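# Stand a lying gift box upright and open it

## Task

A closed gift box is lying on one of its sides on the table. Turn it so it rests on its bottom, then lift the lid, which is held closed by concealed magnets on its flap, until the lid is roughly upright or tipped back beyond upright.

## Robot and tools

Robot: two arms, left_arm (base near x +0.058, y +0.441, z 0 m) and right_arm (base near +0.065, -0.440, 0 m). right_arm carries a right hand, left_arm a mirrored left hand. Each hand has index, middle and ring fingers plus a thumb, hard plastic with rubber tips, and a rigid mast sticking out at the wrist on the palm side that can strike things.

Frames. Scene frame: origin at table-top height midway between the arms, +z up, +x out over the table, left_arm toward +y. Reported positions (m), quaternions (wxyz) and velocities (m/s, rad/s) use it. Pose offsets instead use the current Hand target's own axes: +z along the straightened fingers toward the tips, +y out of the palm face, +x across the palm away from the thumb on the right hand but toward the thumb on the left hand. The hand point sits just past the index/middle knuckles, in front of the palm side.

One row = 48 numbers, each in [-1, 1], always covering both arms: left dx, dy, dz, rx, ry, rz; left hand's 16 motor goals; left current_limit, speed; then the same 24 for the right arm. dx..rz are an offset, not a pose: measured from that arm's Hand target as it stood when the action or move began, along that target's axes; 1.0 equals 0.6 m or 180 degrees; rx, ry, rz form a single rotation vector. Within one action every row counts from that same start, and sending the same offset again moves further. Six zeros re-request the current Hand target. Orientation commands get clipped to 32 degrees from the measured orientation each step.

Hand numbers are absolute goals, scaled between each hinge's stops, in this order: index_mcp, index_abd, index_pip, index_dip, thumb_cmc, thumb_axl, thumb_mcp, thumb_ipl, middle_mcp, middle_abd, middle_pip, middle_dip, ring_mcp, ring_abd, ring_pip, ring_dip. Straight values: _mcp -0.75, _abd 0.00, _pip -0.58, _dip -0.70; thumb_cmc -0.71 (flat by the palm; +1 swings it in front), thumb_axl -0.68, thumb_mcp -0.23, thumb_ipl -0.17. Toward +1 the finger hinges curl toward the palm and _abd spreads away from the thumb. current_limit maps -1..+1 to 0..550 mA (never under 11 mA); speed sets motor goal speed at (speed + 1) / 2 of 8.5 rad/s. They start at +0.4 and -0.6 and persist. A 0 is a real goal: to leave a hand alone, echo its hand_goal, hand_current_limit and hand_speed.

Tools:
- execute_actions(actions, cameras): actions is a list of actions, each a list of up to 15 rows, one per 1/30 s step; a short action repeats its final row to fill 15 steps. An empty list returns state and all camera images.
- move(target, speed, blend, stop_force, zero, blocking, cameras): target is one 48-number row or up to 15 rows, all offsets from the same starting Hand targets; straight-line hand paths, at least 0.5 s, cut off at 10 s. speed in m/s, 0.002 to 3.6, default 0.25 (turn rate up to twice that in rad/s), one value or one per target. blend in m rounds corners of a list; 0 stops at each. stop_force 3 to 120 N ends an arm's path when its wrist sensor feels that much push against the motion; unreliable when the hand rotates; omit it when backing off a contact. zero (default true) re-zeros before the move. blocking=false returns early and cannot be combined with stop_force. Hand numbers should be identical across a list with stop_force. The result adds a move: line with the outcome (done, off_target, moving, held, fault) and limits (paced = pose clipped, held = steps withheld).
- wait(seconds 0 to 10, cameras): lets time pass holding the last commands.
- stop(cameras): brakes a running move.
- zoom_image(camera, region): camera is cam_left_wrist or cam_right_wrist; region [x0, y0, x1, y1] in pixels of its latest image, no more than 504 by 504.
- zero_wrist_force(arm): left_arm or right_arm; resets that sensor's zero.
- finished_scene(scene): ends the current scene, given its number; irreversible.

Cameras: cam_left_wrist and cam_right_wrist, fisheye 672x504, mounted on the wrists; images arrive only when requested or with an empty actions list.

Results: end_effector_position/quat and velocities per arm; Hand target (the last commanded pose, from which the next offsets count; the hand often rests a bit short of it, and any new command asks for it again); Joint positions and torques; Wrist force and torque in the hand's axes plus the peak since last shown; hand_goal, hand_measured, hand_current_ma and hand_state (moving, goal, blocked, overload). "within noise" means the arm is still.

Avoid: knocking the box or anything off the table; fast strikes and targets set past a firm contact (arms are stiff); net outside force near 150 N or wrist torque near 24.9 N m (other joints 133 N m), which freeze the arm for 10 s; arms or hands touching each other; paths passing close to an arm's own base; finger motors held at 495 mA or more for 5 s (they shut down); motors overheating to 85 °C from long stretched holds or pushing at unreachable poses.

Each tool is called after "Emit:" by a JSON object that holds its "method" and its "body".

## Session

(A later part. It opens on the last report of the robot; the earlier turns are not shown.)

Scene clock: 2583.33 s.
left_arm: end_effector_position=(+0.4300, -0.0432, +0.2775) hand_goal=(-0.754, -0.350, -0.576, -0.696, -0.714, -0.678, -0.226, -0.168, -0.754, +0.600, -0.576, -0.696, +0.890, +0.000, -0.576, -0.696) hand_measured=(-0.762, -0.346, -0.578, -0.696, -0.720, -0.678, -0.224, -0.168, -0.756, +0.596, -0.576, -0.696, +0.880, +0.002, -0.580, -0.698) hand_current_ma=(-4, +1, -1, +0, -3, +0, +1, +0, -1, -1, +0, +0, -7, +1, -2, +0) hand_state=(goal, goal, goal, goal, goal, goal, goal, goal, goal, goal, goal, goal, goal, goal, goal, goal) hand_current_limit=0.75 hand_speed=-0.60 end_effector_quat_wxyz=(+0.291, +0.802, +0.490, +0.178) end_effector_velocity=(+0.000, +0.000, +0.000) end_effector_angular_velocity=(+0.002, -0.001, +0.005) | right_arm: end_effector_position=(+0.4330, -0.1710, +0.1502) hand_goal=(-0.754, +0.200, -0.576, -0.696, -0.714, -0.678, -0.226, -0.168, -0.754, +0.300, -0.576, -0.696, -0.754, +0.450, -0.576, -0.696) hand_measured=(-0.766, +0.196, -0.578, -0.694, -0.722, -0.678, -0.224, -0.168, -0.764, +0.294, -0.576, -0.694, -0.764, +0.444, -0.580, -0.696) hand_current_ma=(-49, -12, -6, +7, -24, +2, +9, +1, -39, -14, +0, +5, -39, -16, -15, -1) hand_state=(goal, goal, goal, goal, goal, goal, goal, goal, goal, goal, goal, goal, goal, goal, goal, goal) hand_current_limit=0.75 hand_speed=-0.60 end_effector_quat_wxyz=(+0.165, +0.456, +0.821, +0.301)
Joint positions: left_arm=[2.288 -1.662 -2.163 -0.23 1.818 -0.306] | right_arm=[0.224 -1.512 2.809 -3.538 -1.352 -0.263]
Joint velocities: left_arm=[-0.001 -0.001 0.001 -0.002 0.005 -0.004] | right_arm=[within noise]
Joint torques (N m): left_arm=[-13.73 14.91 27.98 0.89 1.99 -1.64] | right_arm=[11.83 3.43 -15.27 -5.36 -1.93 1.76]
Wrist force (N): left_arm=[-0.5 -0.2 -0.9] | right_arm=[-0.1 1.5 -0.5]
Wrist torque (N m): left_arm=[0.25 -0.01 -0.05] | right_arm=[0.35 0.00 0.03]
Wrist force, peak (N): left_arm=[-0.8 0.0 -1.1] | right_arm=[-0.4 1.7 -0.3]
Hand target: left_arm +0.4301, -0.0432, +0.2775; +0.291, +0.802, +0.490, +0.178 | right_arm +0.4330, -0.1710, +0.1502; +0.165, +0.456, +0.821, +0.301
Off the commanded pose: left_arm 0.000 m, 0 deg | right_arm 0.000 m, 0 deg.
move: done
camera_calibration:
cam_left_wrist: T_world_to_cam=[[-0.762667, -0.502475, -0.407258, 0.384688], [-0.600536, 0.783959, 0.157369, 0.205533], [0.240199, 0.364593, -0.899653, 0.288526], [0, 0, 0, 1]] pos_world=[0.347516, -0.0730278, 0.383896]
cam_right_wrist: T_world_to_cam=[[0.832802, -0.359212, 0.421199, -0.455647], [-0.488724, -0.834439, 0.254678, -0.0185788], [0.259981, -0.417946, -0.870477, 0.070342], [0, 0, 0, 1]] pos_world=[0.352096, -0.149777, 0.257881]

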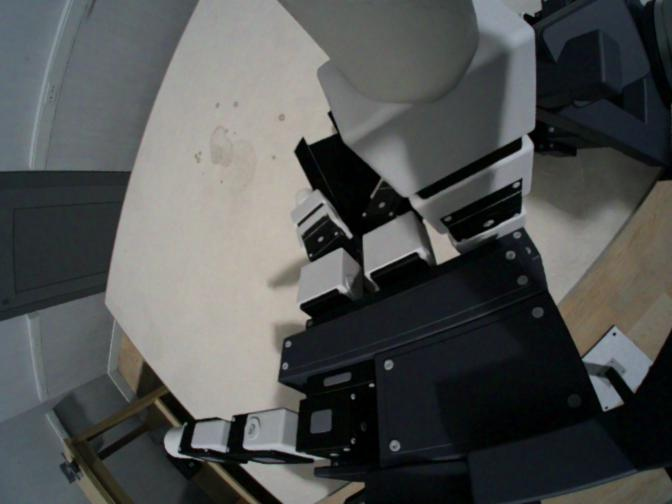

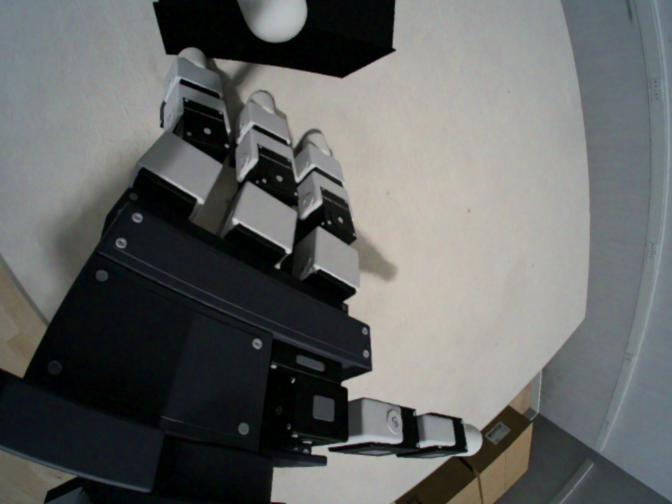

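Emit:
{"method": "move", "body": {"target": [[-0.02,-0.028,-0.0236,0,0,0,-0.754,-0.35,-0.576,-0.696,-0.714,-0.678,-0.226,-0.168,-0.754,0.6,-0.576,-0.696,0.89,0,-0.576,-0.696,0.75,-0.6,0,0,0,0,0,0,-0.754,0.1,-0.576,-0.696,-0.714,-0.678,-0.226,-0.168,-0.754,0.1,-0.576,-0.696,-0.754,0.25,-0.576,-0.696,0.75,-0.6],[-0.02,-0.122,0.088,0,0,0,-0.754,-0.35,-0.576,-0.696,-0.714,-0.678,-0.226,-0.168,-0.754,0.6,-0.576,-0.696,0.89,0,-0.576,-0.696,0.75,-0.6,0,0,0,0,0,0,-0.754,0.1,-0.576,-0.696,-0.714,-0.678,-0.226,-0.168,-0.754,0.1,-0.576,-0.696,-0.754,0.25,-0.576,-0.696,0.75,-0.6]], "speed": 0.08, "stop_force": 3, "cameras": ["all"]}}

Emit:
{"method": "zoom_image", "body": {"camera": "cam_right_wrist", "region": [100, 0, 450, 210]}}

Emit:
{"method": "zoom_image", "body": {"camera": "cam_left_wrist", "region": [220, 50, 440, 270]}}

Scene clock: 2603.67 s.
left_arm: end_effector_position=(+0.4253, -0.0434, +0.2775) hand_goal=(-0.754, -0.350, -0.576, -0.696, -0.714, -0.678, -0.226, -0.168, -0.754, +0.600, -0.576, -0.696, +0.890, +0.000, -0.576, -0.696) hand_measured=(-0.762, -0.346, -0.578, -0.696, -0.720, -0.678, -0.224, -0.168, -0.758, +0.596, -0.576, -0.696, +0.880, +0.002, -0.580, -0.698) hand_current_ma=(-4, +1, -1, +0, -3, +0, +1, +0, -1, -1, +0, +0, -6, +1, -2, +0) hand_state=(goal, goal, goal, goal, goal, goal, goal, goal, goal, goal, goal, goal, goal, goal, goal, goal) hand_current_limit=0.75 hand_speed=-0.60 end_effector_quat_wxyz=(+0.291, +0.802, +0.490, +0.178) | right_arm: end_effector_position=(+0.4330, -0.1710, +0.1502) hand_goal=(-0.754, +0.100, -0.576, -0.696, -0.714, -0.678, -0.226, -0.168, -0.754, +0.100, -0.576, -0.696, -0.754, +0.250, -0.576, -0.696) hand_measured=(-0.766, +0.102, -0.578, -0.694, -0.722, -0.678, -0.224, -0.168, -0.764, +0.102, -0.576, -0.694, -0.764, +0.252, -0.580, -0.696) hand_current_ma=(-49, +7, -6, +7, -24, +2, +9, +1, -39, +7, +0, +5, -39, +5, -15, -1) hand_state=(goal, goal, goal, goal, goal, goal, goal, goal, goal, goal, goal, goal, goal, goal, goal, goal) hand_current_limit=0.75 hand_speed=-0.60 end_effector_quat_wxyz=(+0.165, +0.456, +0.821, +0.301)
Joint positions: left_arm=[2.279 -1.658 -2.167 -0.232 1.824 -0.313] | right_arm=[0.224 -1.512 2.809 -3.538 -1.352 -0.263]
Joint torques (N m): left_arm=[14.08 15.77 28.36 4.92 -1.01 2.13] | right_arm=[9.71 2.68 -15.07 -5.21 -1.19 1.7]
Wrist force (N): left_arm=[-0.4 0.1 -0.9] | right_arm=[-0.4 1.5 -0.4]
Wrist torque (N m): left_arm=[0.29 -0.01 -0.14] | right_arm=[0.36 0.05 0.01]
Wrist force, peak (N): left_arm=[-1.4 -1.0 -1.5] | right_arm=[-0.4 1.8 -0.3]
Hand target: left_arm +0.4253, -0.0434, +0.2775; +0.291, +0.802, +0.490, +0.178 (not the last commanded pose) | right_arm +0.4330, -0.1710, +0.1502; +0.165, +0.456, +0.821, +0.301
Off the commanded pose: left_arm 0.090 m, 0 deg | right_arm 0.000 m, 0 deg.
move: held (left_arm; a check stopped the path); path passed 0 of 2 targets; limits=held
pose unreachable (left arm): on one or more control steps of this call, first in action 0 (counted from 0), this arm could not follow its commanded pose, so it was not sent that pose on those steps. It may still have moved: this result reports where it is.
cause: moving toward the commanded pose would bring a part of the arm too close to another arm (a part of this arm just beyond joint 6 (wrist 3) and a part of the right arm just beyond its joint 6 (wrist 3), 9 mm apart when this arm was first held).
camera_calibration:
cam_left_wrist: T_world_to_cam=[[-0.762474, -0.502741, -0.407288, 0.380803], [-0.600821, 0.783741, 0.157362, 0.202971], [0.240096, 0.364692, -0.899641, 0.289826], [0, 0, 0, 1]] pos_world=[0.342715, -0.0733289, 0.383896]
cam_right_wrist: T_world_to_cam=[[0.832802, -0.359212, 0.421199, -0.455647], [-0.488724, -0.834439, 0.254678, -0.0185788], [0.259981, -0.417946, -0.870477, 0.070342], [0, 0, 0, 1]] pos_world=[0.352096, -0.149777, 0.257881]

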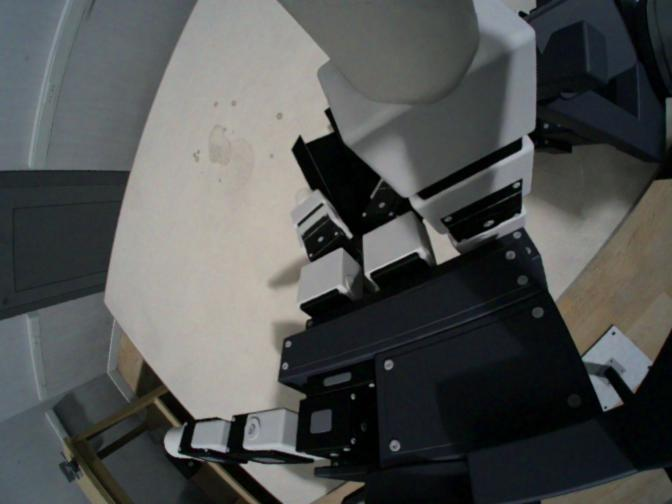

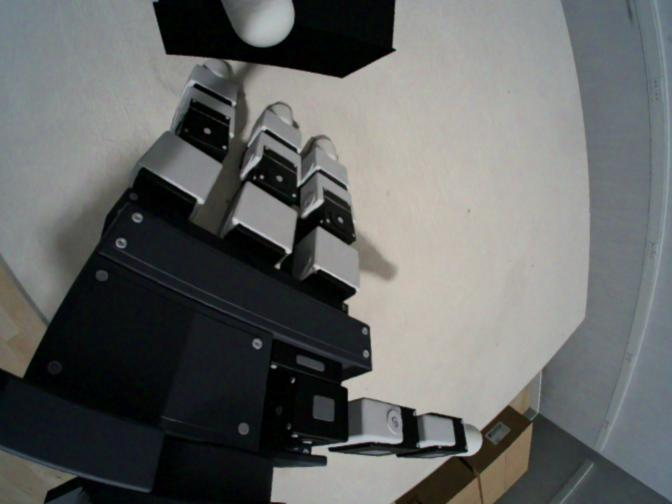

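Scaled by 1.440 from the camera's 672x504 image, which has a finer 960x720 frame.

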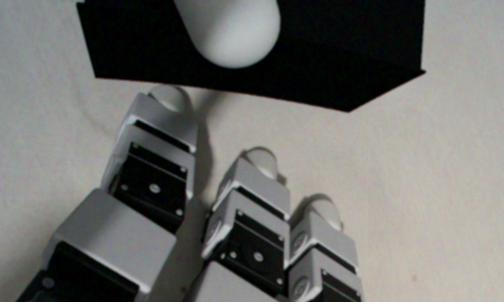

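Scaled by 2.291 from the camera's 672x504 image, which has a finer 960x720 frame.

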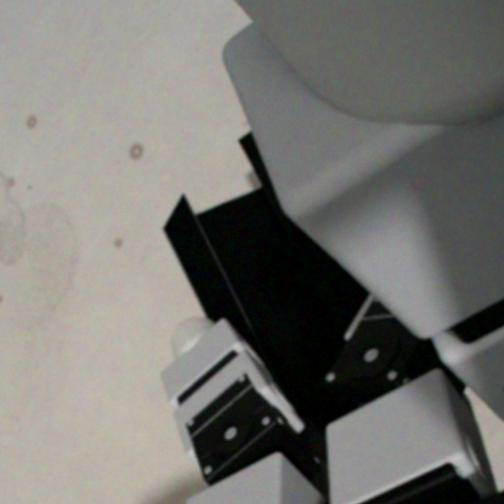

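Emit:
{"method": "move", "body": {"target": [[0,0,0,0,0,0,-0.754,-0.35,-0.576,-0.696,-0.714,-0.678,-0.226,-0.168,-0.754,0.6,-0.576,-0.696,0.89,0,-0.576,-0.696,0.75,-0.6,-0.1287,0.157,-0.108,0,0,0,-0.754,0,-0.576,-0.696,-0.714,-0.678,-0.226,-0.168,-0.754,0,-0.576,-0.696,-0.754,0,-0.576,-0.696,0.75,-0.6],[0,0,0,0,0,0,-0.754,-0.35,-0.576,-0.696,-0.714,-0.678,-0.226,-0.168,-0.754,0.6,-0.576,-0.696,0.89,0,-0.576,-0.696,0.75,-0.6,-0.2635,0.23,0.041,-0.0838,0.532,-0.408,0.89,0,-0.576,-0.696,-0.714,-0.678,-0.226,-0.168,-0.754,0,-0.576,-0.696,0.89,0,-0.576,-0.696,0.75,-0.6]], "speed": 0.4, "blend": [0.04,0], "cameras": ["cam_right_wrist"]}}

Emit:
{"method": "zoom_image", "body": {"camera": "cam_right_wrist", "region": [150, 0, 500, 210]}}

Scene clock: 2656.43 s.
left_arm: end_effector_position=(+0.4253, -0.0434, +0.2775) hand_goal=(-0.754, -0.350, -0.576, -0.696, -0.714, -0.678, -0.226, -0.168, -0.754, +0.600, -0.576, -0.696, +0.890, +0.000, -0.576, -0.696) hand_measured=(-0.762, -0.346, -0.578, -0.696, -0.720, -0.678, -0.224, -0.168, -0.758, +0.596, -0.576, -0.696, +0.880, +0.002, -0.580, -0.698) hand_current_ma=(-4, +1, -1, +0, -3, +0, +1, +0, -1, -1, +0, +0, -6, +1, -2, +0) hand_state=(goal, goal, goal, goal, goal, goal, goal, goal, goal, goal, goal, goal, goal, goal, goal, goal) hand_current_limit=0.75 hand_speed=-0.60 end_effector_quat_wxyz=(+0.291, +0.802, +0.490, +0.178) | right_arm: end_effector_position=(+0.6198, -0.2410, +0.2198) hand_goal=(+0.890, +0.000, -0.576, -0.696, -0.714, -0.678, -0.226, -0.168, -0.754, +0.000, -0.576, -0.696, +0.890, +0.000, -0.576, -0.696) hand_measured=(+0.886, +0.002, -0.578, -0.694, -0.722, -0.678, -0.224, -0.168, -0.764, +0.002, -0.576, -0.694, +0.888, +0.002, -0.578, -0.696) hand_current_ma=(-11, +6, -6, +7, -24, +2, +9, +1, -39, +7, +0, +5, -9, +6, -8, -1) hand_state=(goal, goal, goal, goal, goal, goal, goal, goal, goal, goal, goal, goal, goal, goal, goal, goal) hand_current_limit=0.75 hand_speed=-0.60 end_effector_quat_wxyz=(-0.276, -0.435, +0.722, +0.462)
Joint positions: left_arm=[2.279 -1.658 -2.167 -0.232 1.824 -0.313] | right_arm=[-0.085 -0.69 0.96 -0.736 -1.211 -2.97]
Joint torques (N m): left_arm=[14.34 15.68 28.06 4.65 -0.99 1.99] | right_arm=[11.36 -43.11 -26.43 2.72 -1.84 -0.77]
Wrist force (N): left_arm=[-0.4 0.0 -0.7] | right_arm=[0.1 1.8 0.3]
Wrist torque (N m): left_arm=[0.27 -0.01 -0.14] | right_arm=[0.26 -0.05 0.23]
Wrist force, peak (N): left_arm=[-0.8 0.1 -1.0] | right_arm=[-0.3 2.6 -1.2]
Hand target: left_arm +0.4253, -0.0434, +0.2775; +0.291, +0.802, +0.490, +0.178 | right_arm +0.6198, -0.2410, +0.2198; -0.276, -0.435, +0.722, +0.462
Off the commanded pose: left_arm 0.000 m, 0 deg | right_arm 0.000 m, 0 deg.
move: done
camera_calibration:
cam_right_wrist: T_world_to_cam=[[0.0934655, 0.791047, 0.604573, 0.0295152], [0.991479, -0.0186075, -0.128933, -0.63992], [-0.0907427, 0.611472, -0.786045, 0.500041], [0, 0, 0, 1]] pos_world=[0.677084, -0.341017, 0.292704]
Images, in order (width x height): cam_right_wrist 672x504.

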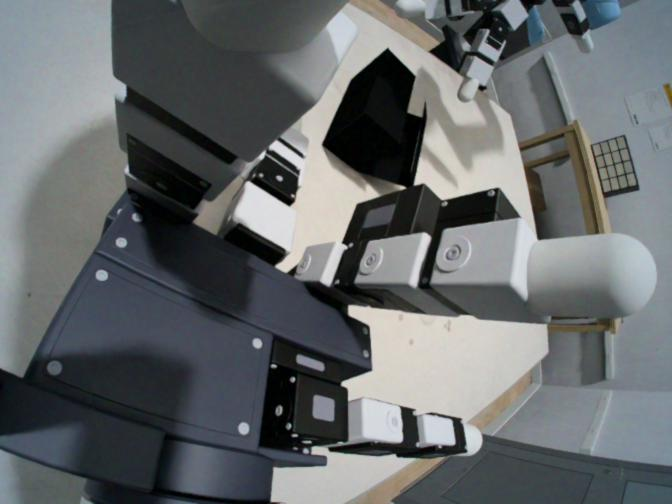

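Scaled by 1.440 from the camera's 672x504 image, which has a finer 960x720 frame.

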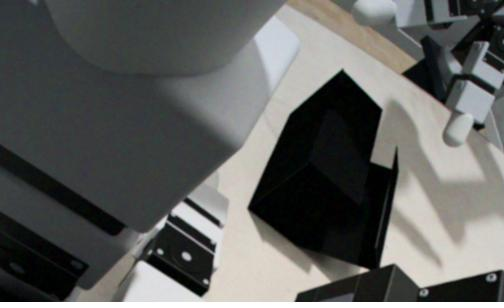

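Emit:
{"method": "move", "body": {"target": [[0,0,0,0,0,0,-0.754,-0.35,-0.576,-0.696,-0.714,-0.678,-0.226,-0.168,-0.754,0.6,-0.576,-0.696,0.89,0,-0.576,-0.696,0.75,-0.6,-0.0875,-0.0875,0.155,0,0,0,0.89,0,-0.576,-0.696,-0.714,-0.678,-0.226,-0.168,-0.754,0,-0.576,-0.696,0.89,0,-0.576,-0.696,0.75,-0.6],[0,0,0,0,0,0,-0.754,-0.35,-0.576,-0.696,-0.714,-0.678,-0.226,-0.168,-0.754,0.6,-0.576,-0.696,0.89,0,-0.576,-0.696,0.75,-0.6,-0.088,-0.031,0.276,0,0,0,0.89,0,-0.576,-0.696,-0.714,-0.678,-0.226,-0.168,-0.754,0,-0.576,-0.696,0.89,0,-0.576,-0.696,0.75,-0.6]], "speed": 0.12, "stop_force": 4, "cameras": ["cam_right_wrist"]}}

Emit:
{"method": "zoom_image", "body": {"camera": "cam_right_wrist", "region": [150, 0, 500, 210]}}

Scene clock: 2677.03 s.
left_arm: end_effector_position=(+0.4253, -0.0434, +0.2775) hand_goal=(-0.754, -0.350, -0.576, -0.696, -0.714, -0.678, -0.226, -0.168, -0.754, +0.600, -0.576, -0.696, +0.890, +0.000, -0.576, -0.696) hand_measured=(-0.762, -0.346, -0.578, -0.696, -0.720, -0.678, -0.224, -0.168, -0.758, +0.596, -0.576, -0.696, +0.880, +0.002, -0.580, -0.698) hand_current_ma=(-4, +1, -1, +0, -3, +0, +1, +0, -1, -1, +0, +0, -6, +1, -2, +0) hand_state=(goal, goal, goal, goal, goal, goal, goal, goal, goal, goal, goal, goal, goal, goal, goal, goal) hand_current_limit=0.75 hand_speed=-0.60 end_effector_quat_wxyz=(+0.291, +0.802, +0.490, +0.178) | right_arm: end_effector_position=(+0.5189, -0.1274, +0.1335) hand_goal=(+0.890, +0.000, -0.576, -0.696, -0.714, -0.678, -0.226, -0.168, -0.754, +0.000, -0.576, -0.696, +0.890, +0.000, -0.576, -0.696) hand_measured=(+0.888, +0.002, -0.578, -0.694, -0.722, -0.678, -0.224, -0.168, -0.764, +0.002, -0.576, -0.694, +0.888, +0.002, -0.578, -0.696) hand_current_ma=(-10, +6, -6, +7, -25, +2, +9, +1, -39, +7, +0, +5, -8, +6, -8, -1) hand_state=(goal, goal, goal, goal, goal, goal, goal, goal, goal, goal, goal, goal, goal, goal, goal, goal) hand_current_limit=0.75 hand_speed=-0.60 end_effector_quat_wxyz=(-0.276, -0.435, +0.722, +0.462)
Joint positions: left_arm=[2.279 -1.658 -2.167 -0.232 1.824 -0.313] | right_arm=[0.074 -0.789 1.396 -1.107 -1.07 -2.889]
Joint torques (N m): left_arm=[14.72 15.32 27.45 4.65 -1.11 1.86] | right_arm=[11.08 -66.33 -11.91 -2.1 2.98 1.62]
Wrist force (N): left_arm=[-0.8 -0.1 -0.9] | right_arm=[0.7 1.6 -0.1]
Wrist torque (N m): left_arm=[0.28 0.04 -0.18] | right_arm=[0.27 -0.06 0.14]
Wrist force, peak (N): left_arm=[-0.6 0.3 -1.1] | right_arm=[0.3 2.4 -0.2]
Hand target: left_arm +0.4253, -0.0434, +0.2775; +0.291, +0.802, +0.490, +0.178 | right_arm +0.5189, -0.1274, +0.1335; -0.276, -0.435, +0.722, +0.462
Off the commanded pose: left_arm 0.000 m, 0 deg | right_arm 0.000 m, 0 deg.
move: done
camera_calibration:
cam_right_wrist: T_world_to_cam=[[0.0934655, 0.791047, 0.604573, 0.00126694], [0.991479, -0.0186075, -0.128933, -0.548794], [-0.0907427, 0.611472, -0.786045, 0.353577], [0, 0, 0, 1]] pos_world=[0.576084, -0.227417, 0.206404]
Images, in order (width x height): cam_right_wrist 672x504.

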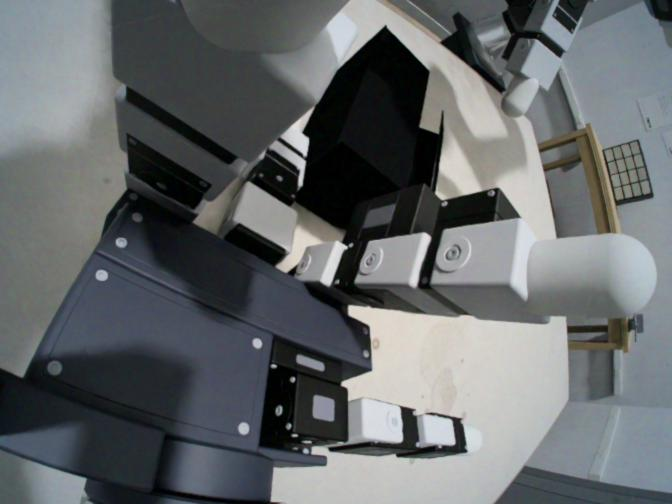

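Scaled by 1.440 from the camera's 672x504 image, which has a finer 960x720 frame.

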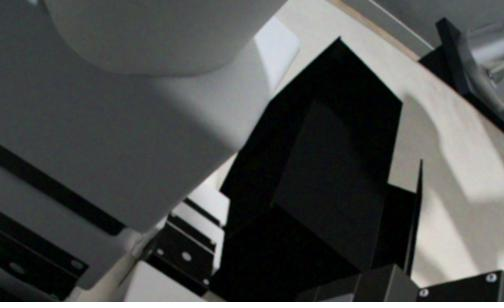

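Emit:
{"method": "move", "body": {"target": [[-0.0167,0.0575,0.048,0,0,0,-0.754,-0.35,-0.576,-0.696,-0.714,-0.678,-0.226,-0.168,-0.754,0.6,-0.576,-0.696,0.89,0,-0.576,-0.696,0.75,-0.6,0,0,0,0,0,0,0.89,0,-0.576,-0.696,-0.714,-0.678,-0.226,-0.168,-0.754,0,-0.576,-0.696,0.89,0,-0.576,-0.696,0.75,-0.6],[-0.0167,-0.039,0.163,0,0,0,-0.754,-0.35,-0.576,-0.696,-0.714,-0.678,-0.226,-0.168,-0.754,0.6,-0.576,-0.696,0.89,0,-0.576,-0.696,0.75,-0.6,0,0,0,0,0,0,0.89,0,-0.576,-0.696,-0.714,-0.678,-0.226,-0.168,-0.754,0,-0.576,-0.696,0.89,0,-0.576,-0.696,0.75,-0.6]], "speed": 0.08, "stop_force": 3, "cameras": ["all"]}}

Emit:
{"method": "zoom_image", "body": {"camera": "cam_right_wrist", "region": [250, 0, 500, 210]}}

Emit:
{"method": "zoom_image", "body": {"camera": "cam_left_wrist", "region": [220, 50, 440, 270]}}

Scene clock: 2695.87 s.
left_arm: end_effector_position=(+0.4604, -0.0724, +0.1943) hand_goal=(-0.754, -0.350, -0.576, -0.696, -0.714, -0.678, -0.226, -0.168, -0.754, +0.600, -0.576, -0.696, +0.890, +0.000, -0.576, -0.696) hand_measured=(-0.762, -0.358, -0.578, -0.696, -0.720, -0.678, -0.224, -0.168, -0.758, +0.596, -0.576, -0.696, +0.880, +0.002, -0.580, -0.698) hand_current_ma=(-4, -3, +0, +0, -3, +0, +1, +0, -1, -1, +0, +0, -5, +1, -2, +0) hand_state=(goal, goal, goal, goal, goal, goal, goal, goal, goal, goal, goal, goal, goal, goal, goal, goal) hand_current_limit=0.75 hand_speed=-0.60 end_effector_quat_wxyz=(+0.290, +0.802, +0.491, +0.178) | right_arm: end_effector_position=(+0.5189, -0.1274, +0.1335) hand_goal=(+0.890, +0.000, -0.576, -0.696, -0.714, -0.678, -0.226, -0.168, -0.754, +0.000, -0.576, -0.696, +0.890, +0.000, -0.576, -0.696) hand_measured=(+0.888, +0.002, -0.578, -0.694, -0.722, -0.678, -0.224, -0.168, -0.764, +0.002, -0.576, -0.694, +0.888, +0.002, -0.578, -0.696) hand_current_ma=(-10, +6, -6, +7, -25, +2, +9, +1, -39, +8, +0, +5, -8, +6, -8, -1) hand_state=(goal, goal, goal, goal, goal, goal, goal, goal, goal, goal, goal, goal, goal, goal, goal, goal) hand_current_limit=0.75 hand_speed=-0.60 end_effector_quat_wxyz=(-0.276, -0.435, +0.722, +0.462)
Joint positions: left_arm=[2.297 -1.909 -2.136 -0.01 1.813 -0.299] | right_arm=[0.074 -0.789 1.396 -1.107 -1.07 -2.889]
Joint torques (N m): left_arm=[-3.7 32.51 23.51 0.41 1.43 0.69] | right_arm=[11.45 -65.83 -11.6 -1.96 2.78 1.78]
Wrist force (N): left_arm=[-0.2 1.8 -3.1] | right_arm=[0.9 1.6 -0.1]
Wrist torque (N m): left_arm=[0.49 0.02 -0.10] | right_arm=[0.25 -0.04 0.14]
Wrist force, peak (N): left_arm=[6.3 20.2 -32.8] | right_arm=[1.0 1.9 0.0]
Hand target: left_arm +0.4604, -0.0724, +0.1943; +0.290, +0.802, +0.491, +0.178 (not the last commanded pose) | right_arm +0.5189, -0.1274, +0.1335; -0.276, -0.435, +0.722, +0.462
Off the commanded pose: left_arm 0.007 m, 0 deg | right_arm 0.000 m, 0 deg.
move: contact (left_arm); path passed 1 of 2 targets
camera_calibration:
cam_left_wrist: T_world_to_cam=[[-0.762829, -0.502576, -0.406827, 0.359304], [-0.600812, 0.783481, 0.158686, 0.259551], [0.23899, 0.365477, -0.899617, 0.217662], [0, 0, 0, 1]] pos_world=[0.37801, -0.102326, 0.3008]
cam_right_wrist: T_world_to_cam=[[0.0934655, 0.791047, 0.604573, 0.00126694], [0.991479, -0.0186075, -0.128933, -0.548794], [-0.0907427, 0.611472, -0.786045, 0.353577], [0, 0, 0, 1]] pos_world=[0.576084, -0.227417, 0.206404]

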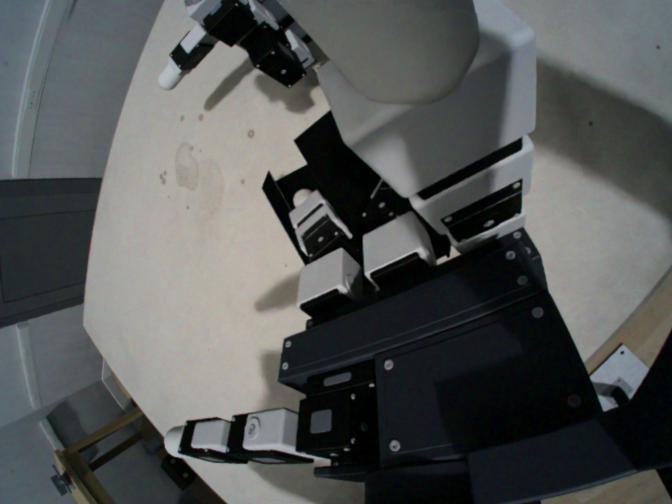

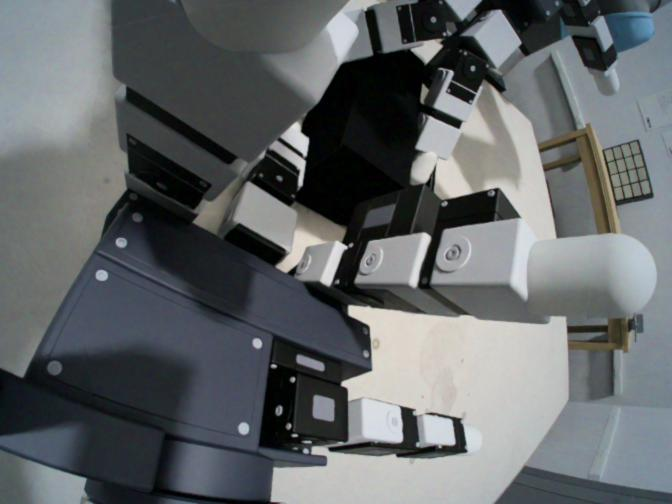

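Scaled by 2.016 from the camera's 672x504 image, which has a finer 960x720 frame.

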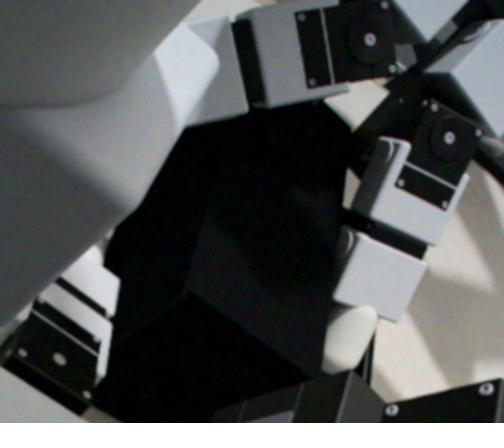

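Scaled by 2.291 from the camera's 672x504 image, which has a finer 960x720 frame.

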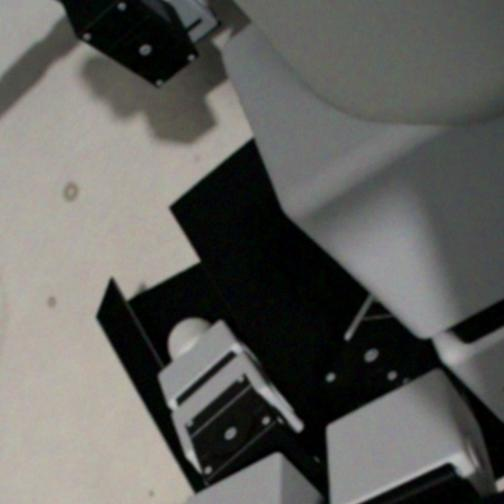

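Emit:
{"method": "move", "body": {"target": [0,0.0086,-0.0102,0,0,0,-0.754,-0.35,-0.576,-0.696,-0.714,-0.678,-0.226,-0.168,-0.754,0.6,-0.576,-0.696,0.89,0,-0.576,-0.696,0.75,-0.6,0,0,0,0,0,0,0.89,0,-0.576,-0.696,-0.714,-0.678,-0.226,-0.168,-0.754,0,-0.576,-0.696,0.89,0,-0.576,-0.696,0.75,-0.6]}}

Emit:
{"method": "move", "body": {"target": [-0.005,0,0,0,0,0,-0.754,-0.35,-0.576,-0.696,-0.714,-0.678,-0.226,-0.168,0.89,0.0,-0.576,-0.696,0.89,0,-0.576,-0.696,0.75,-0.6,0,0,0,0,0,0,0.89,0,-0.576,-0.696,-0.714,-0.678,-0.226,-0.168,-0.754,0,-0.576,-0.696,0.89,0,-0.576,-0.696,0.75,-0.6], "cameras": ["all"]}}

Emit:
{"method": "zoom_image", "body": {"camera": "cam_right_wrist", "region": [250, 0, 500, 210]}}

Scene clock: 2706.07 s.
left_arm: end_effector_position=(+0.4604, -0.0724, +0.2022) hand_goal=(-0.754, -0.350, -0.576, -0.696, -0.714, -0.678, -0.226, -0.168, -0.754, +0.600, -0.576, -0.696, +0.890, +0.000, -0.576, -0.696) hand_measured=(-0.762, -0.352, -0.578, -0.696, -0.720, -0.678, -0.224, -0.168, -0.758, +0.596, -0.576, -0.696, +0.880, +0.002, -0.580, -0.698) hand_current_ma=(-4, +0, +0, +0, -3, +0, +1, +0, -1, -1, +0, +0, -5, +1, -2, +0) hand_state=(goal, goal, goal, goal, goal, goal, goal, goal, goal, goal, goal, goal, goal, goal, goal, goal) hand_current_limit=0.75 hand_speed=-0.60 end_effector_quat_wxyz=(+0.290, +0.802, +0.491, +0.178) | right_arm: end_effector_position=(+0.5189, -0.1274, +0.1335) hand_goal=(+0.890, +0.000, -0.576, -0.696, -0.714, -0.678, -0.226, -0.168, -0.754, +0.000, -0.576, -0.696, +0.890, +0.000, -0.576, -0.696) hand_measured=(+0.888, +0.002, -0.578, -0.694, -0.722, -0.678, -0.224, -0.168, -0.764, +0.002, -0.576, -0.694, +0.888, +0.002, -0.578, -0.696) hand_current_ma=(-10, +6, -6, +7, -25, +2, +9, +1, -39, +8, +0, +5, -8, +6, -8, -1) hand_state=(goal, goal, goal, goal, goal, goal, goal, goal, goal, goal, goal, goal, goal, goal, goal, goal) hand_current_limit=0.75 hand_speed=-0.60 end_effector_quat_wxyz=(-0.276, -0.435, +0.722, +0.462)
Joint positions: left_arm=[2.297 -1.892 -2.13 -0.032 1.813 -0.299] | right_arm=[0.074 -0.789 1.396 -1.107 -1.07 -2.889]
Joint torques (N m): left_arm=[-9.73 33.18 24.65 0.87 1.12 1.34] | right_arm=[11.25 -65.92 -11.5 -1.91 2.69 1.63]
Wrist force (N): left_arm=[-0.1 0.1 -0.9] | right_arm=[0.7 1.5 0.0]
Wrist torque (N m): left_arm=[0.27 -0.08 -0.11] | right_arm=[0.24 -0.06 0.13]
Wrist force, peak (N): left_arm=[-0.3 2.0 -3.3] | right_arm=[1.0 1.9 0.0]
Hand target: left_arm +0.4604, -0.0724, +0.2023; +0.290, +0.802, +0.491, +0.178 | right_arm +0.5189, -0.1274, +0.1335; -0.276, -0.435, +0.722, +0.462
Off the commanded pose: left_arm 0.000 m, 0 deg | right_arm 0.000 m, 0 deg.
move: done

Scene clock: 2707.57 s.
left_arm: end_effector_position=(+0.4591, -0.0751, +0.2023) hand_goal=(-0.754, -0.350, -0.576, -0.696, -0.714, -0.678, -0.226, -0.168, +0.890, +0.000, -0.576, -0.696, +0.890, +0.000, -0.576, -0.696) hand_measured=(-0.762, -0.352, -0.578, -0.696, -0.720, -0.678, -0.224, -0.168, +0.878, +0.004, -0.576, -0.696, +0.880, +0.002, -0.580, -0.698) hand_current_ma=(-4, +0, +0, +0, -3, +0, +1, +0, -9, +1, +0, +0, -5, +1, -2, +0) hand_state=(goal, goal, goal, goal, goal, goal, goal, goal, goal, goal, goal, goal, goal, goal, goal, goal) hand_current_limit=0.75 hand_speed=-0.60 end_effector_quat_wxyz=(+0.290, +0.802, +0.491, +0.178) | right_arm: end_effector_position=(+0.5189, -0.1274, +0.1335) hand_goal=(+0.890, +0.000, -0.576, -0.696, -0.714, -0.678, -0.226, -0.168, -0.754, +0.000, -0.576, -0.696, +0.890, +0.000, -0.576, -0.696) hand_measured=(+0.888, +0.002, -0.578, -0.694, -0.722, -0.678, -0.224, -0.168, -0.764, +0.002, -0.576, -0.694, +0.888, +0.002, -0.578, -0.696) hand_current_ma=(-10, +6, -6, +7, -25, +2, +9, +1, -39, +8, +0, +5, -8, +6, -8, -1) hand_state=(goal, goal, goal, goal, goal, goal, goal, goal, goal, goal, goal, goal, goal, goal, goal, goal) hand_current_limit=0.75 hand_speed=-0.60 end_effector_quat_wxyz=(-0.276, -0.435, +0.722, +0.462)
Joint positions: left_arm=[2.291 -1.895 -2.125 -0.036 1.817 -0.304] | right_arm=[0.074 -0.789 1.396 -1.107 -1.07 -2.889]
Joint torques (N m): left_arm=[-14.44 21.38 25.02 0.87 2.13 -1.67] | right_arm=[10.89 -65.22 -11.97 -2.01 2.65 1.38]
Wrist force (N): left_arm=[0.0 0.0 -1.0] | right_arm=[0.8 1.3 -0.1]
Wrist torque (N m): left_arm=[0.26 -0.08 -0.03] | right_arm=[0.24 -0.06 0.13]
Wrist force, peak (N): left_arm=[-0.3 0.5 -1.0] | right_arm=[0.8 1.9 0.0]
Hand target: left_arm +0.4591, -0.0751, +0.2023; +0.290, +0.802, +0.491, +0.178 | right_arm +0.5189, -0.1274, +0.1335; -0.276, -0.435, +0.722, +0.462
Off the commanded pose: left_arm 0.000 m, 0 deg | right_arm 0.000 m, 0 deg.
move: done
camera_calibration:
cam_left_wrist: T_world_to_cam=[[-0.762906, -0.502477, -0.406806, 0.360193], [-0.600715, 0.783546, 0.158737, 0.259648], [0.23899, 0.365476, -0.899617, 0.226193], [0, 0, 0, 1]] pos_world=[0.37671, -0.105126, 0.3088]
cam_right_wrist: T_world_to_cam=[[0.0934655, 0.791047, 0.604573, 0.00126694], [0.991479, -0.0186075, -0.128933, -0.548794], [-0.0907427, 0.611472, -0.786045, 0.353577], [0, 0, 0, 1]] pos_world=[0.576084, -0.227417, 0.206404]

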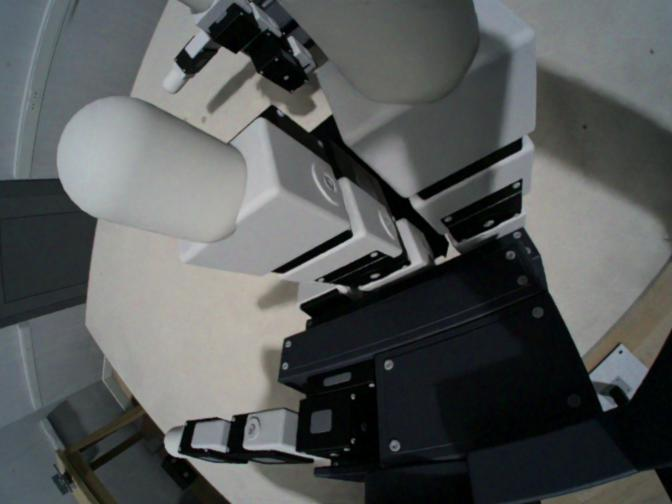

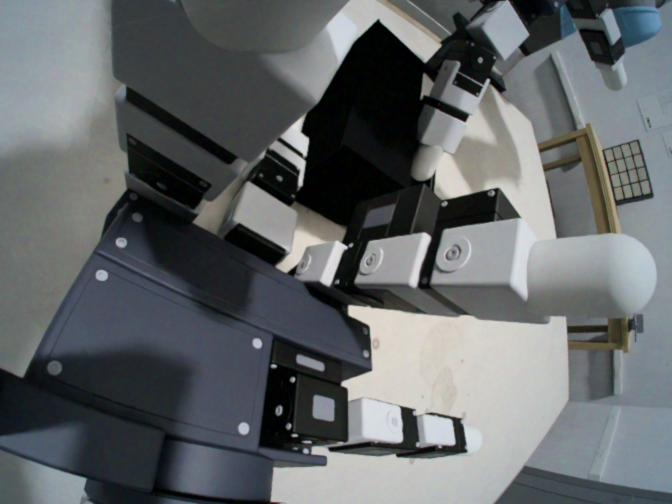

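Scaled by 2.016 from the camera's 672x504 image, which has a finer 960x720 frame.

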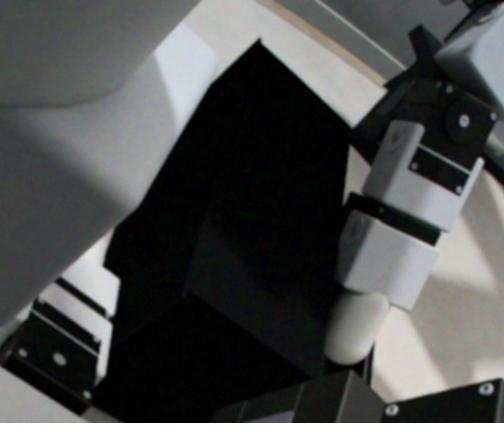

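Emit:
{"method": "move", "body": {"target": [-0.075,0,0,0,0,0,-0.754,-0.35,-0.576,-0.696,-0.714,-0.678,-0.226,-0.168,0.89,0.0,-0.576,-0.696,0.89,0,-0.576,-0.696,0.75,-0.6,0,0,0,0,0,0,0.89,0,-0.576,-0.696,-0.714,-0.678,-0.226,-0.168,-0.754,0,-0.576,-0.696,0.89,0,-0.576,-0.696,0.75,-0.6], "speed": 0.06, "stop_force": 7, "cameras": ["cam_right_wrist"]}}

Emit:
{"method": "zoom_image", "body": {"camera": "cam_right_wrist", "region": [250, 0, 500, 210]}}

Scene clock: 2717.20 s.
left_arm: end_effector_position=(+0.4386, -0.1152, +0.2022) hand_goal=(-0.754, -0.350, -0.576, -0.696, -0.714, -0.678, -0.226, -0.168, +0.890, +0.000, -0.576, -0.696, +0.890, +0.000, -0.576, -0.696) hand_measured=(-0.760, -0.354, -0.578, -0.696, -0.720, -0.678, -0.224, -0.168, +0.878, +0.004, -0.576, -0.696, +0.880, +0.002, -0.580, -0.698) hand_current_ma=(-3, -1, +0, +0, -3, +0, +1, +0, -9, +1, +0, +0, -5, +1, -2, +0) hand_state=(goal, goal, goal, goal, goal, goal, goal, goal, goal, goal, goal, goal, goal, goal, goal, goal) hand_current_limit=0.75 hand_speed=-0.60 end_effector_quat_wxyz=(+0.290, +0.802, +0.491, +0.178) | right_arm: end_effector_position=(+0.5189, -0.1274, +0.1335) hand_goal=(+0.890, +0.000, -0.576, -0.696, -0.714, -0.678, -0.226, -0.168, -0.754, +0.000, -0.576, -0.696, +0.890, +0.000, -0.576, -0.696) hand_measured=(+0.888, +0.002, -0.578, -0.694, -0.722, -0.678, -0.224, -0.168, -0.766, +0.008, -0.580, -0.696, +0.888, +0.002, -0.578, -0.696) hand_current_ma=(-10, +6, -6, +7, -25, +2, +9, +1, -49, +25, -11, +2, -8, +6, -8, -1) hand_state=(goal, goal, goal, goal, goal, goal, goal, goal, goal, goal, goal, goal, goal, goal, goal, goal) hand_current_limit=0.75 hand_speed=-0.60 end_effector_quat_wxyz=(-0.276, -0.435, +0.722, +0.462)
Joint positions: left_arm=[2.206 -1.943 -2.044 -0.088 1.868 -0.375] | right_arm=[0.074 -0.789 1.396 -1.107 -1.07 -2.889]
Joint torques (N m): left_arm=[-13.71 23.54 25.13 0.85 2.24 -1.71] | right_arm=[11.45 -66.06 -11.5 -1.69 2.46 1.44]
Wrist force (N): left_arm=[-0.2 0.3 -0.7] | right_arm=[0.7 1.4 -0.1]
Wrist torque (N m): left_arm=[0.28 0.02 -0.03] | right_arm=[0.29 -0.06 0.13]
Wrist force, peak (N): left_arm=[1.2 0.3 -1.9] | right_arm=[1.7 1.6 -0.6]
Hand target: left_arm +0.4386, -0.1152, +0.2022; +0.290, +0.802, +0.491, +0.178 | right_arm +0.5189, -0.1274, +0.1335; -0.276, -0.435, +0.722, +0.462
Off the commanded pose: left_arm 0.000 m, 0 deg | right_arm 0.000 m, 0 deg.
move: done
camera_calibration:
cam_right_wrist: T_world_to_cam=[[0.0934655, 0.791047, 0.604573, 0.00126694], [0.991479, -0.0186075, -0.128933, -0.548794], [-0.0907427, 0.611472, -0.786045, 0.353577], [0, 0, 0, 1]] pos_world=[0.576084, -0.227417, 0.206404]
Images, in order (width x height): cam_right_wrist 672x504.

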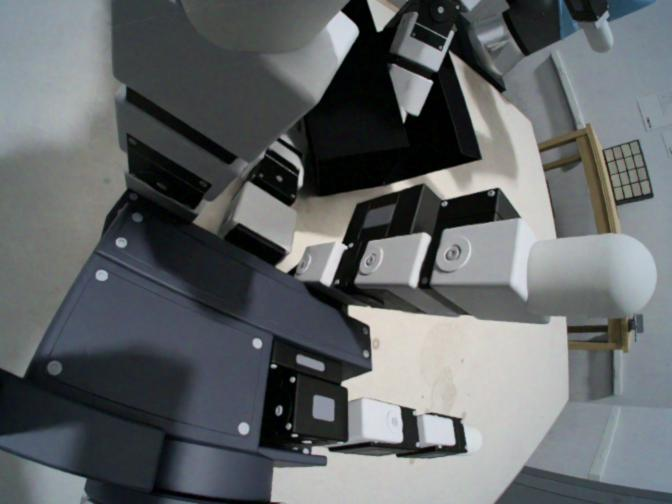

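Scaled by 2.016 from the camera's 672x504 image, which has a finer 960x720 frame.

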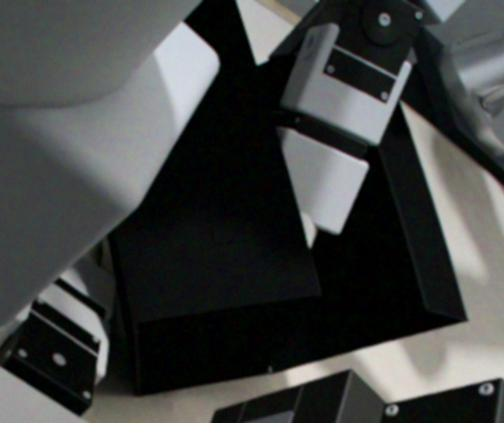

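Emit:
{"method": "move", "body": {"target": [-0.05,0,0,0,0,0,-0.754,-0.35,-0.576,-0.696,-0.714,-0.678,-0.226,-0.168,0.89,0.0,-0.576,-0.696,0.89,0,-0.576,-0.696,0.75,-0.6,0,0,0,0,0,0,0.89,0,-0.576,-0.696,-0.714,-0.678,-0.226,-0.168,-0.754,0,-0.576,-0.696,0.89,0,-0.576,-0.696,0.75,-0.6], "speed": 0.06, "stop_force": 7, "cameras": ["all"]}}

Emit:
{"method": "zoom_image", "body": {"camera": "cam_right_wrist", "region": [250, 0, 500, 210]}}

Scene clock: 2726.23 s.
left_arm: end_effector_position=(+0.4249, -0.1419, +0.2022) hand_goal=(-0.754, -0.350, -0.576, -0.696, -0.714, -0.678, -0.226, -0.168, +0.890, +0.000, -0.576, -0.696, +0.890, +0.000, -0.576, -0.696) hand_measured=(-0.760, -0.354, -0.578, -0.696, -0.720, -0.678, -0.224, -0.168, +0.878, +0.004, -0.576, -0.696, +0.880, +0.002, -0.580, -0.698) hand_current_ma=(-3, -1, +0, +0, -3, +0, +1, +0, -9, +1, +0, +0, -5, +1, -2, +0) hand_state=(goal, goal, goal, goal, goal, goal, goal, goal, goal, goal, goal, goal, goal, goal, goal, goal) hand_current_limit=0.75 hand_speed=-0.60 end_effector_quat_wxyz=(+0.290, +0.802, +0.491, +0.178) | right_arm: end_effector_position=(+0.5189, -0.1274, +0.1335) hand_goal=(+0.890, +0.000, -0.576, -0.696, -0.714, -0.678, -0.226, -0.168, -0.754, +0.000, -0.576, -0.696, +0.890, +0.000, -0.576, -0.696) hand_measured=(+0.888, +0.002, -0.578, -0.694, -0.722, -0.678, -0.224, -0.168, -0.766, +0.008, -0.580, -0.696, +0.888, +0.002, -0.578, -0.696) hand_current_ma=(-10, +6, -6, +7, -25, +2, +9, +1, -49, +25, -11, +2, -8, +6, -8, -1) hand_state=(goal, goal, goal, goal, goal, goal, goal, goal, goal, goal, goal, goal, goal, goal, goal, goal) hand_current_limit=0.75 hand_speed=-0.60 end_effector_quat_wxyz=(-0.276, -0.435, +0.722, +0.462)
Joint positions: left_arm=[2.154 -1.977 -1.985 -0.126 1.899 -0.419] | right_arm=[0.074 -0.789 1.396 -1.107 -1.07 -2.889]
Joint torques (N m): left_arm=[-14.36 26.98 26.61 0.75 2.16 -1.63] | right_arm=[10.73 -65.05 -11.56 -1.65 2.33 1.36]
Wrist force (N): left_arm=[0.1 0.4 -1.0] | right_arm=[0.6 1.4 -0.1]
Wrist torque (N m): left_arm=[0.31 0.03 -0.01] | right_arm=[0.30 -0.02 0.13]
Wrist force, peak (N): left_arm=[0.3 0.6 -0.9] | right_arm=[1.0 1.6 0.0]
Hand target: left_arm +0.4249, -0.1419, +0.2022; +0.290, +0.802, +0.491, +0.178 | right_arm +0.5189, -0.1274, +0.1335; -0.276, -0.435, +0.722, +0.462
Off the commanded pose: left_arm 0.000 m, 0 deg | right_arm 0.000 m, 0 deg.
move: done
camera_calibration:
cam_left_wrist: T_world_to_cam=[[-0.762906, -0.502477, -0.406806, 0.300546], [-0.600715, 0.783546, 0.158737, 0.291382], [0.23899, 0.365476, -0.899617, 0.258654], [0, 0, 0, 1]] pos_world=[0.34251, -0.171826, 0.3087]
cam_right_wrist: T_world_to_cam=[[0.0934655, 0.791047, 0.604573, 0.00126694], [0.991479, -0.0186075, -0.128933, -0.548794], [-0.0907427, 0.611472, -0.786045, 0.353577], [0, 0, 0, 1]] pos_world=[0.576084, -0.227417, 0.206404]

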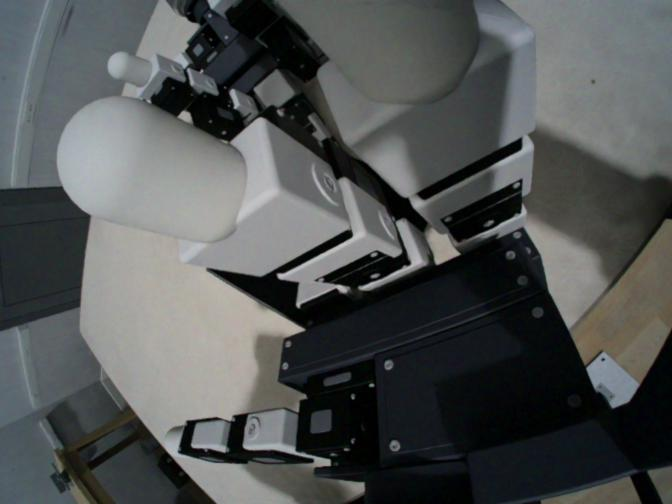

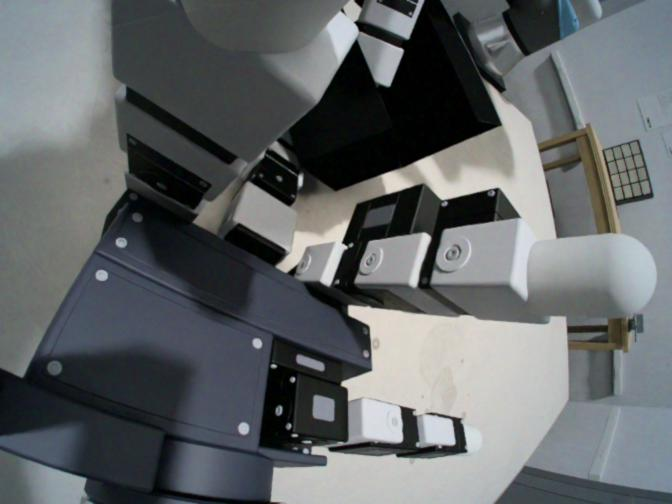

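Scaled by 2.016 from the camera's 672x504 image, which has a finer 960x720 frame.

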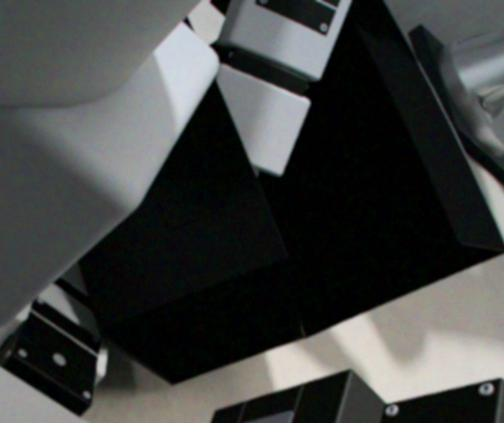

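Emit:
{"method": "move", "body": {"target": [-0.05,0,0,0,0,0,-0.754,-0.35,-0.576,-0.696,-0.714,-0.678,-0.226,-0.168,0.89,0.0,-0.576,-0.696,0.89,0,-0.576,-0.696,0.75,-0.6,0,0,0,0,0,0,0.89,0,-0.576,-0.696,-0.714,-0.678,-0.226,-0.168,-0.754,0,-0.576,-0.696,0.89,0,-0.576,-0.696,0.75,-0.6], "speed": 0.04, "stop_force": 7, "cameras": ["cam_right_wrist"]}}

Emit:
{"method": "zoom_image", "body": {"camera": "cam_right_wrist", "region": [250, 0, 500, 210]}}

Scene clock: 2745.90 s.
left_arm: end_effector_position=(+0.4113, -0.1686, +0.2021) hand_goal=(-0.754, -0.350, -0.576, -0.696, -0.714, -0.678, -0.226, -0.168, +0.890, +0.000, -0.576, -0.696, +0.890, +0.000, -0.576, -0.696) hand_measured=(-0.760, -0.354, -0.578, -0.696, -0.720, -0.678, -0.224, -0.168, +0.878, +0.004, -0.576, -0.696, +0.880, +0.002, -0.580, -0.698) hand_current_ma=(-3, -1, +0, +0, -3, +0, +1, +0, -9, +1, +0, +0, -5, +1, -2, +0) hand_state=(goal, goal, goal, goal, goal, goal, goal, goal, goal, goal, goal, goal, goal, goal, goal, goal) hand_current_limit=0.75 hand_speed=-0.60 end_effector_quat_wxyz=(+0.290, +0.802, +0.491, +0.178) | right_arm: end_effector_position=(+0.5189, -0.1274, +0.1335) hand_goal=(+0.890, +0.000, -0.576, -0.696, -0.714, -0.678, -0.226, -0.168, -0.754, +0.000, -0.576, -0.696, +0.890, +0.000, -0.576, -0.696) hand_measured=(+0.888, +0.002, -0.578, -0.694, -0.722, -0.678, -0.224, -0.168, -0.766, +0.004, -0.580, -0.696, +0.888, +0.002, -0.578, -0.696) hand_current_ma=(-10, +6, -6, +7, -25, +2, +9, +1, -49, +14, -11, +2, -8, +6, -8, -1) hand_state=(goal, goal, goal, goal, goal, goal, goal, goal, goal, goal, goal, goal, goal, goal, goal, goal) hand_current_limit=0.75 hand_speed=-0.60 end_effector_quat_wxyz=(-0.276, -0.435, +0.722, +0.462)
Joint positions: left_arm=[2.105 -2.013 -1.923 -0.167 1.927 -0.461] | right_arm=[0.074 -0.789 1.396 -1.107 -1.07 -2.889]
Joint torques (N m): left_arm=[-14.35 28.1 26.78 0.88 2.29 -1.63] | right_arm=[10.83 -65.15 -11.62 -1.33 2.09 1.18]
Wrist force (N): left_arm=[0.0 0.1 -0.8] | right_arm=[0.6 1.6 0.0]
Wrist torque (N m): left_arm=[0.26 -0.02 -0.02] | right_arm=[0.28 -0.06 0.13]
Wrist force, peak (N): left_arm=[0.0 0.4 -1.1] | right_arm=[1.0 1.6 0.2]
Hand target: left_arm +0.4113, -0.1686, +0.2021; +0.290, +0.802, +0.491, +0.178 | right_arm +0.5189, -0.1274, +0.1335; -0.276, -0.435, +0.722, +0.462
Off the commanded pose: left_arm 0.000 m, 0 deg | right_arm 0.000 m, 0 deg.
move: done
camera_calibration:
cam_right_wrist: T_world_to_cam=[[0.0934655, 0.791047, 0.604573, 0.00126694], [0.991479, -0.0186075, -0.128933, -0.548794], [-0.0907427, 0.611472, -0.786045, 0.353577], [0, 0, 0, 1]] pos_world=[0.576084, -0.227417, 0.206404]
Images, in order (width x height): cam_right_wrist 672x504.

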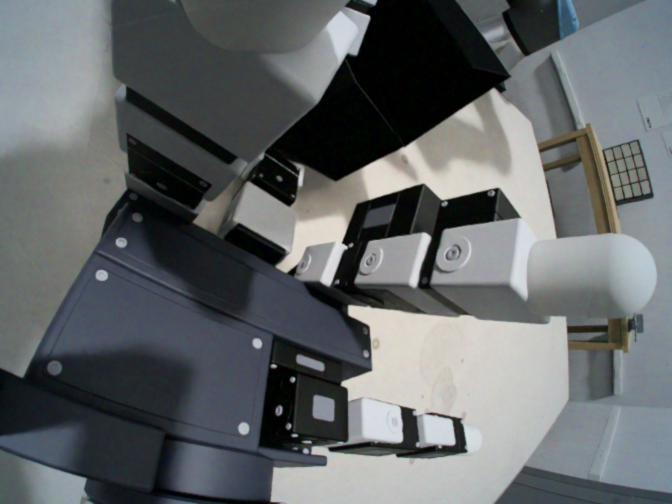

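Scaled by 2.016 from the camera's 672x504 image, which has a finer 960x720 frame.

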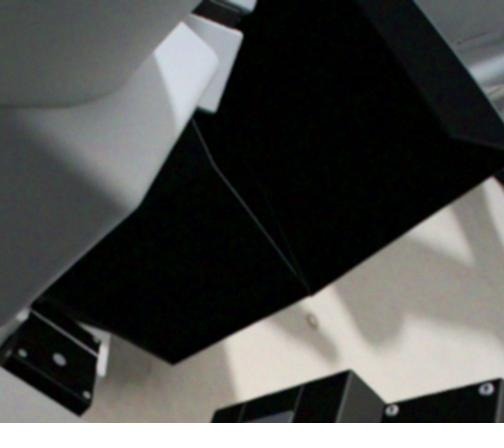

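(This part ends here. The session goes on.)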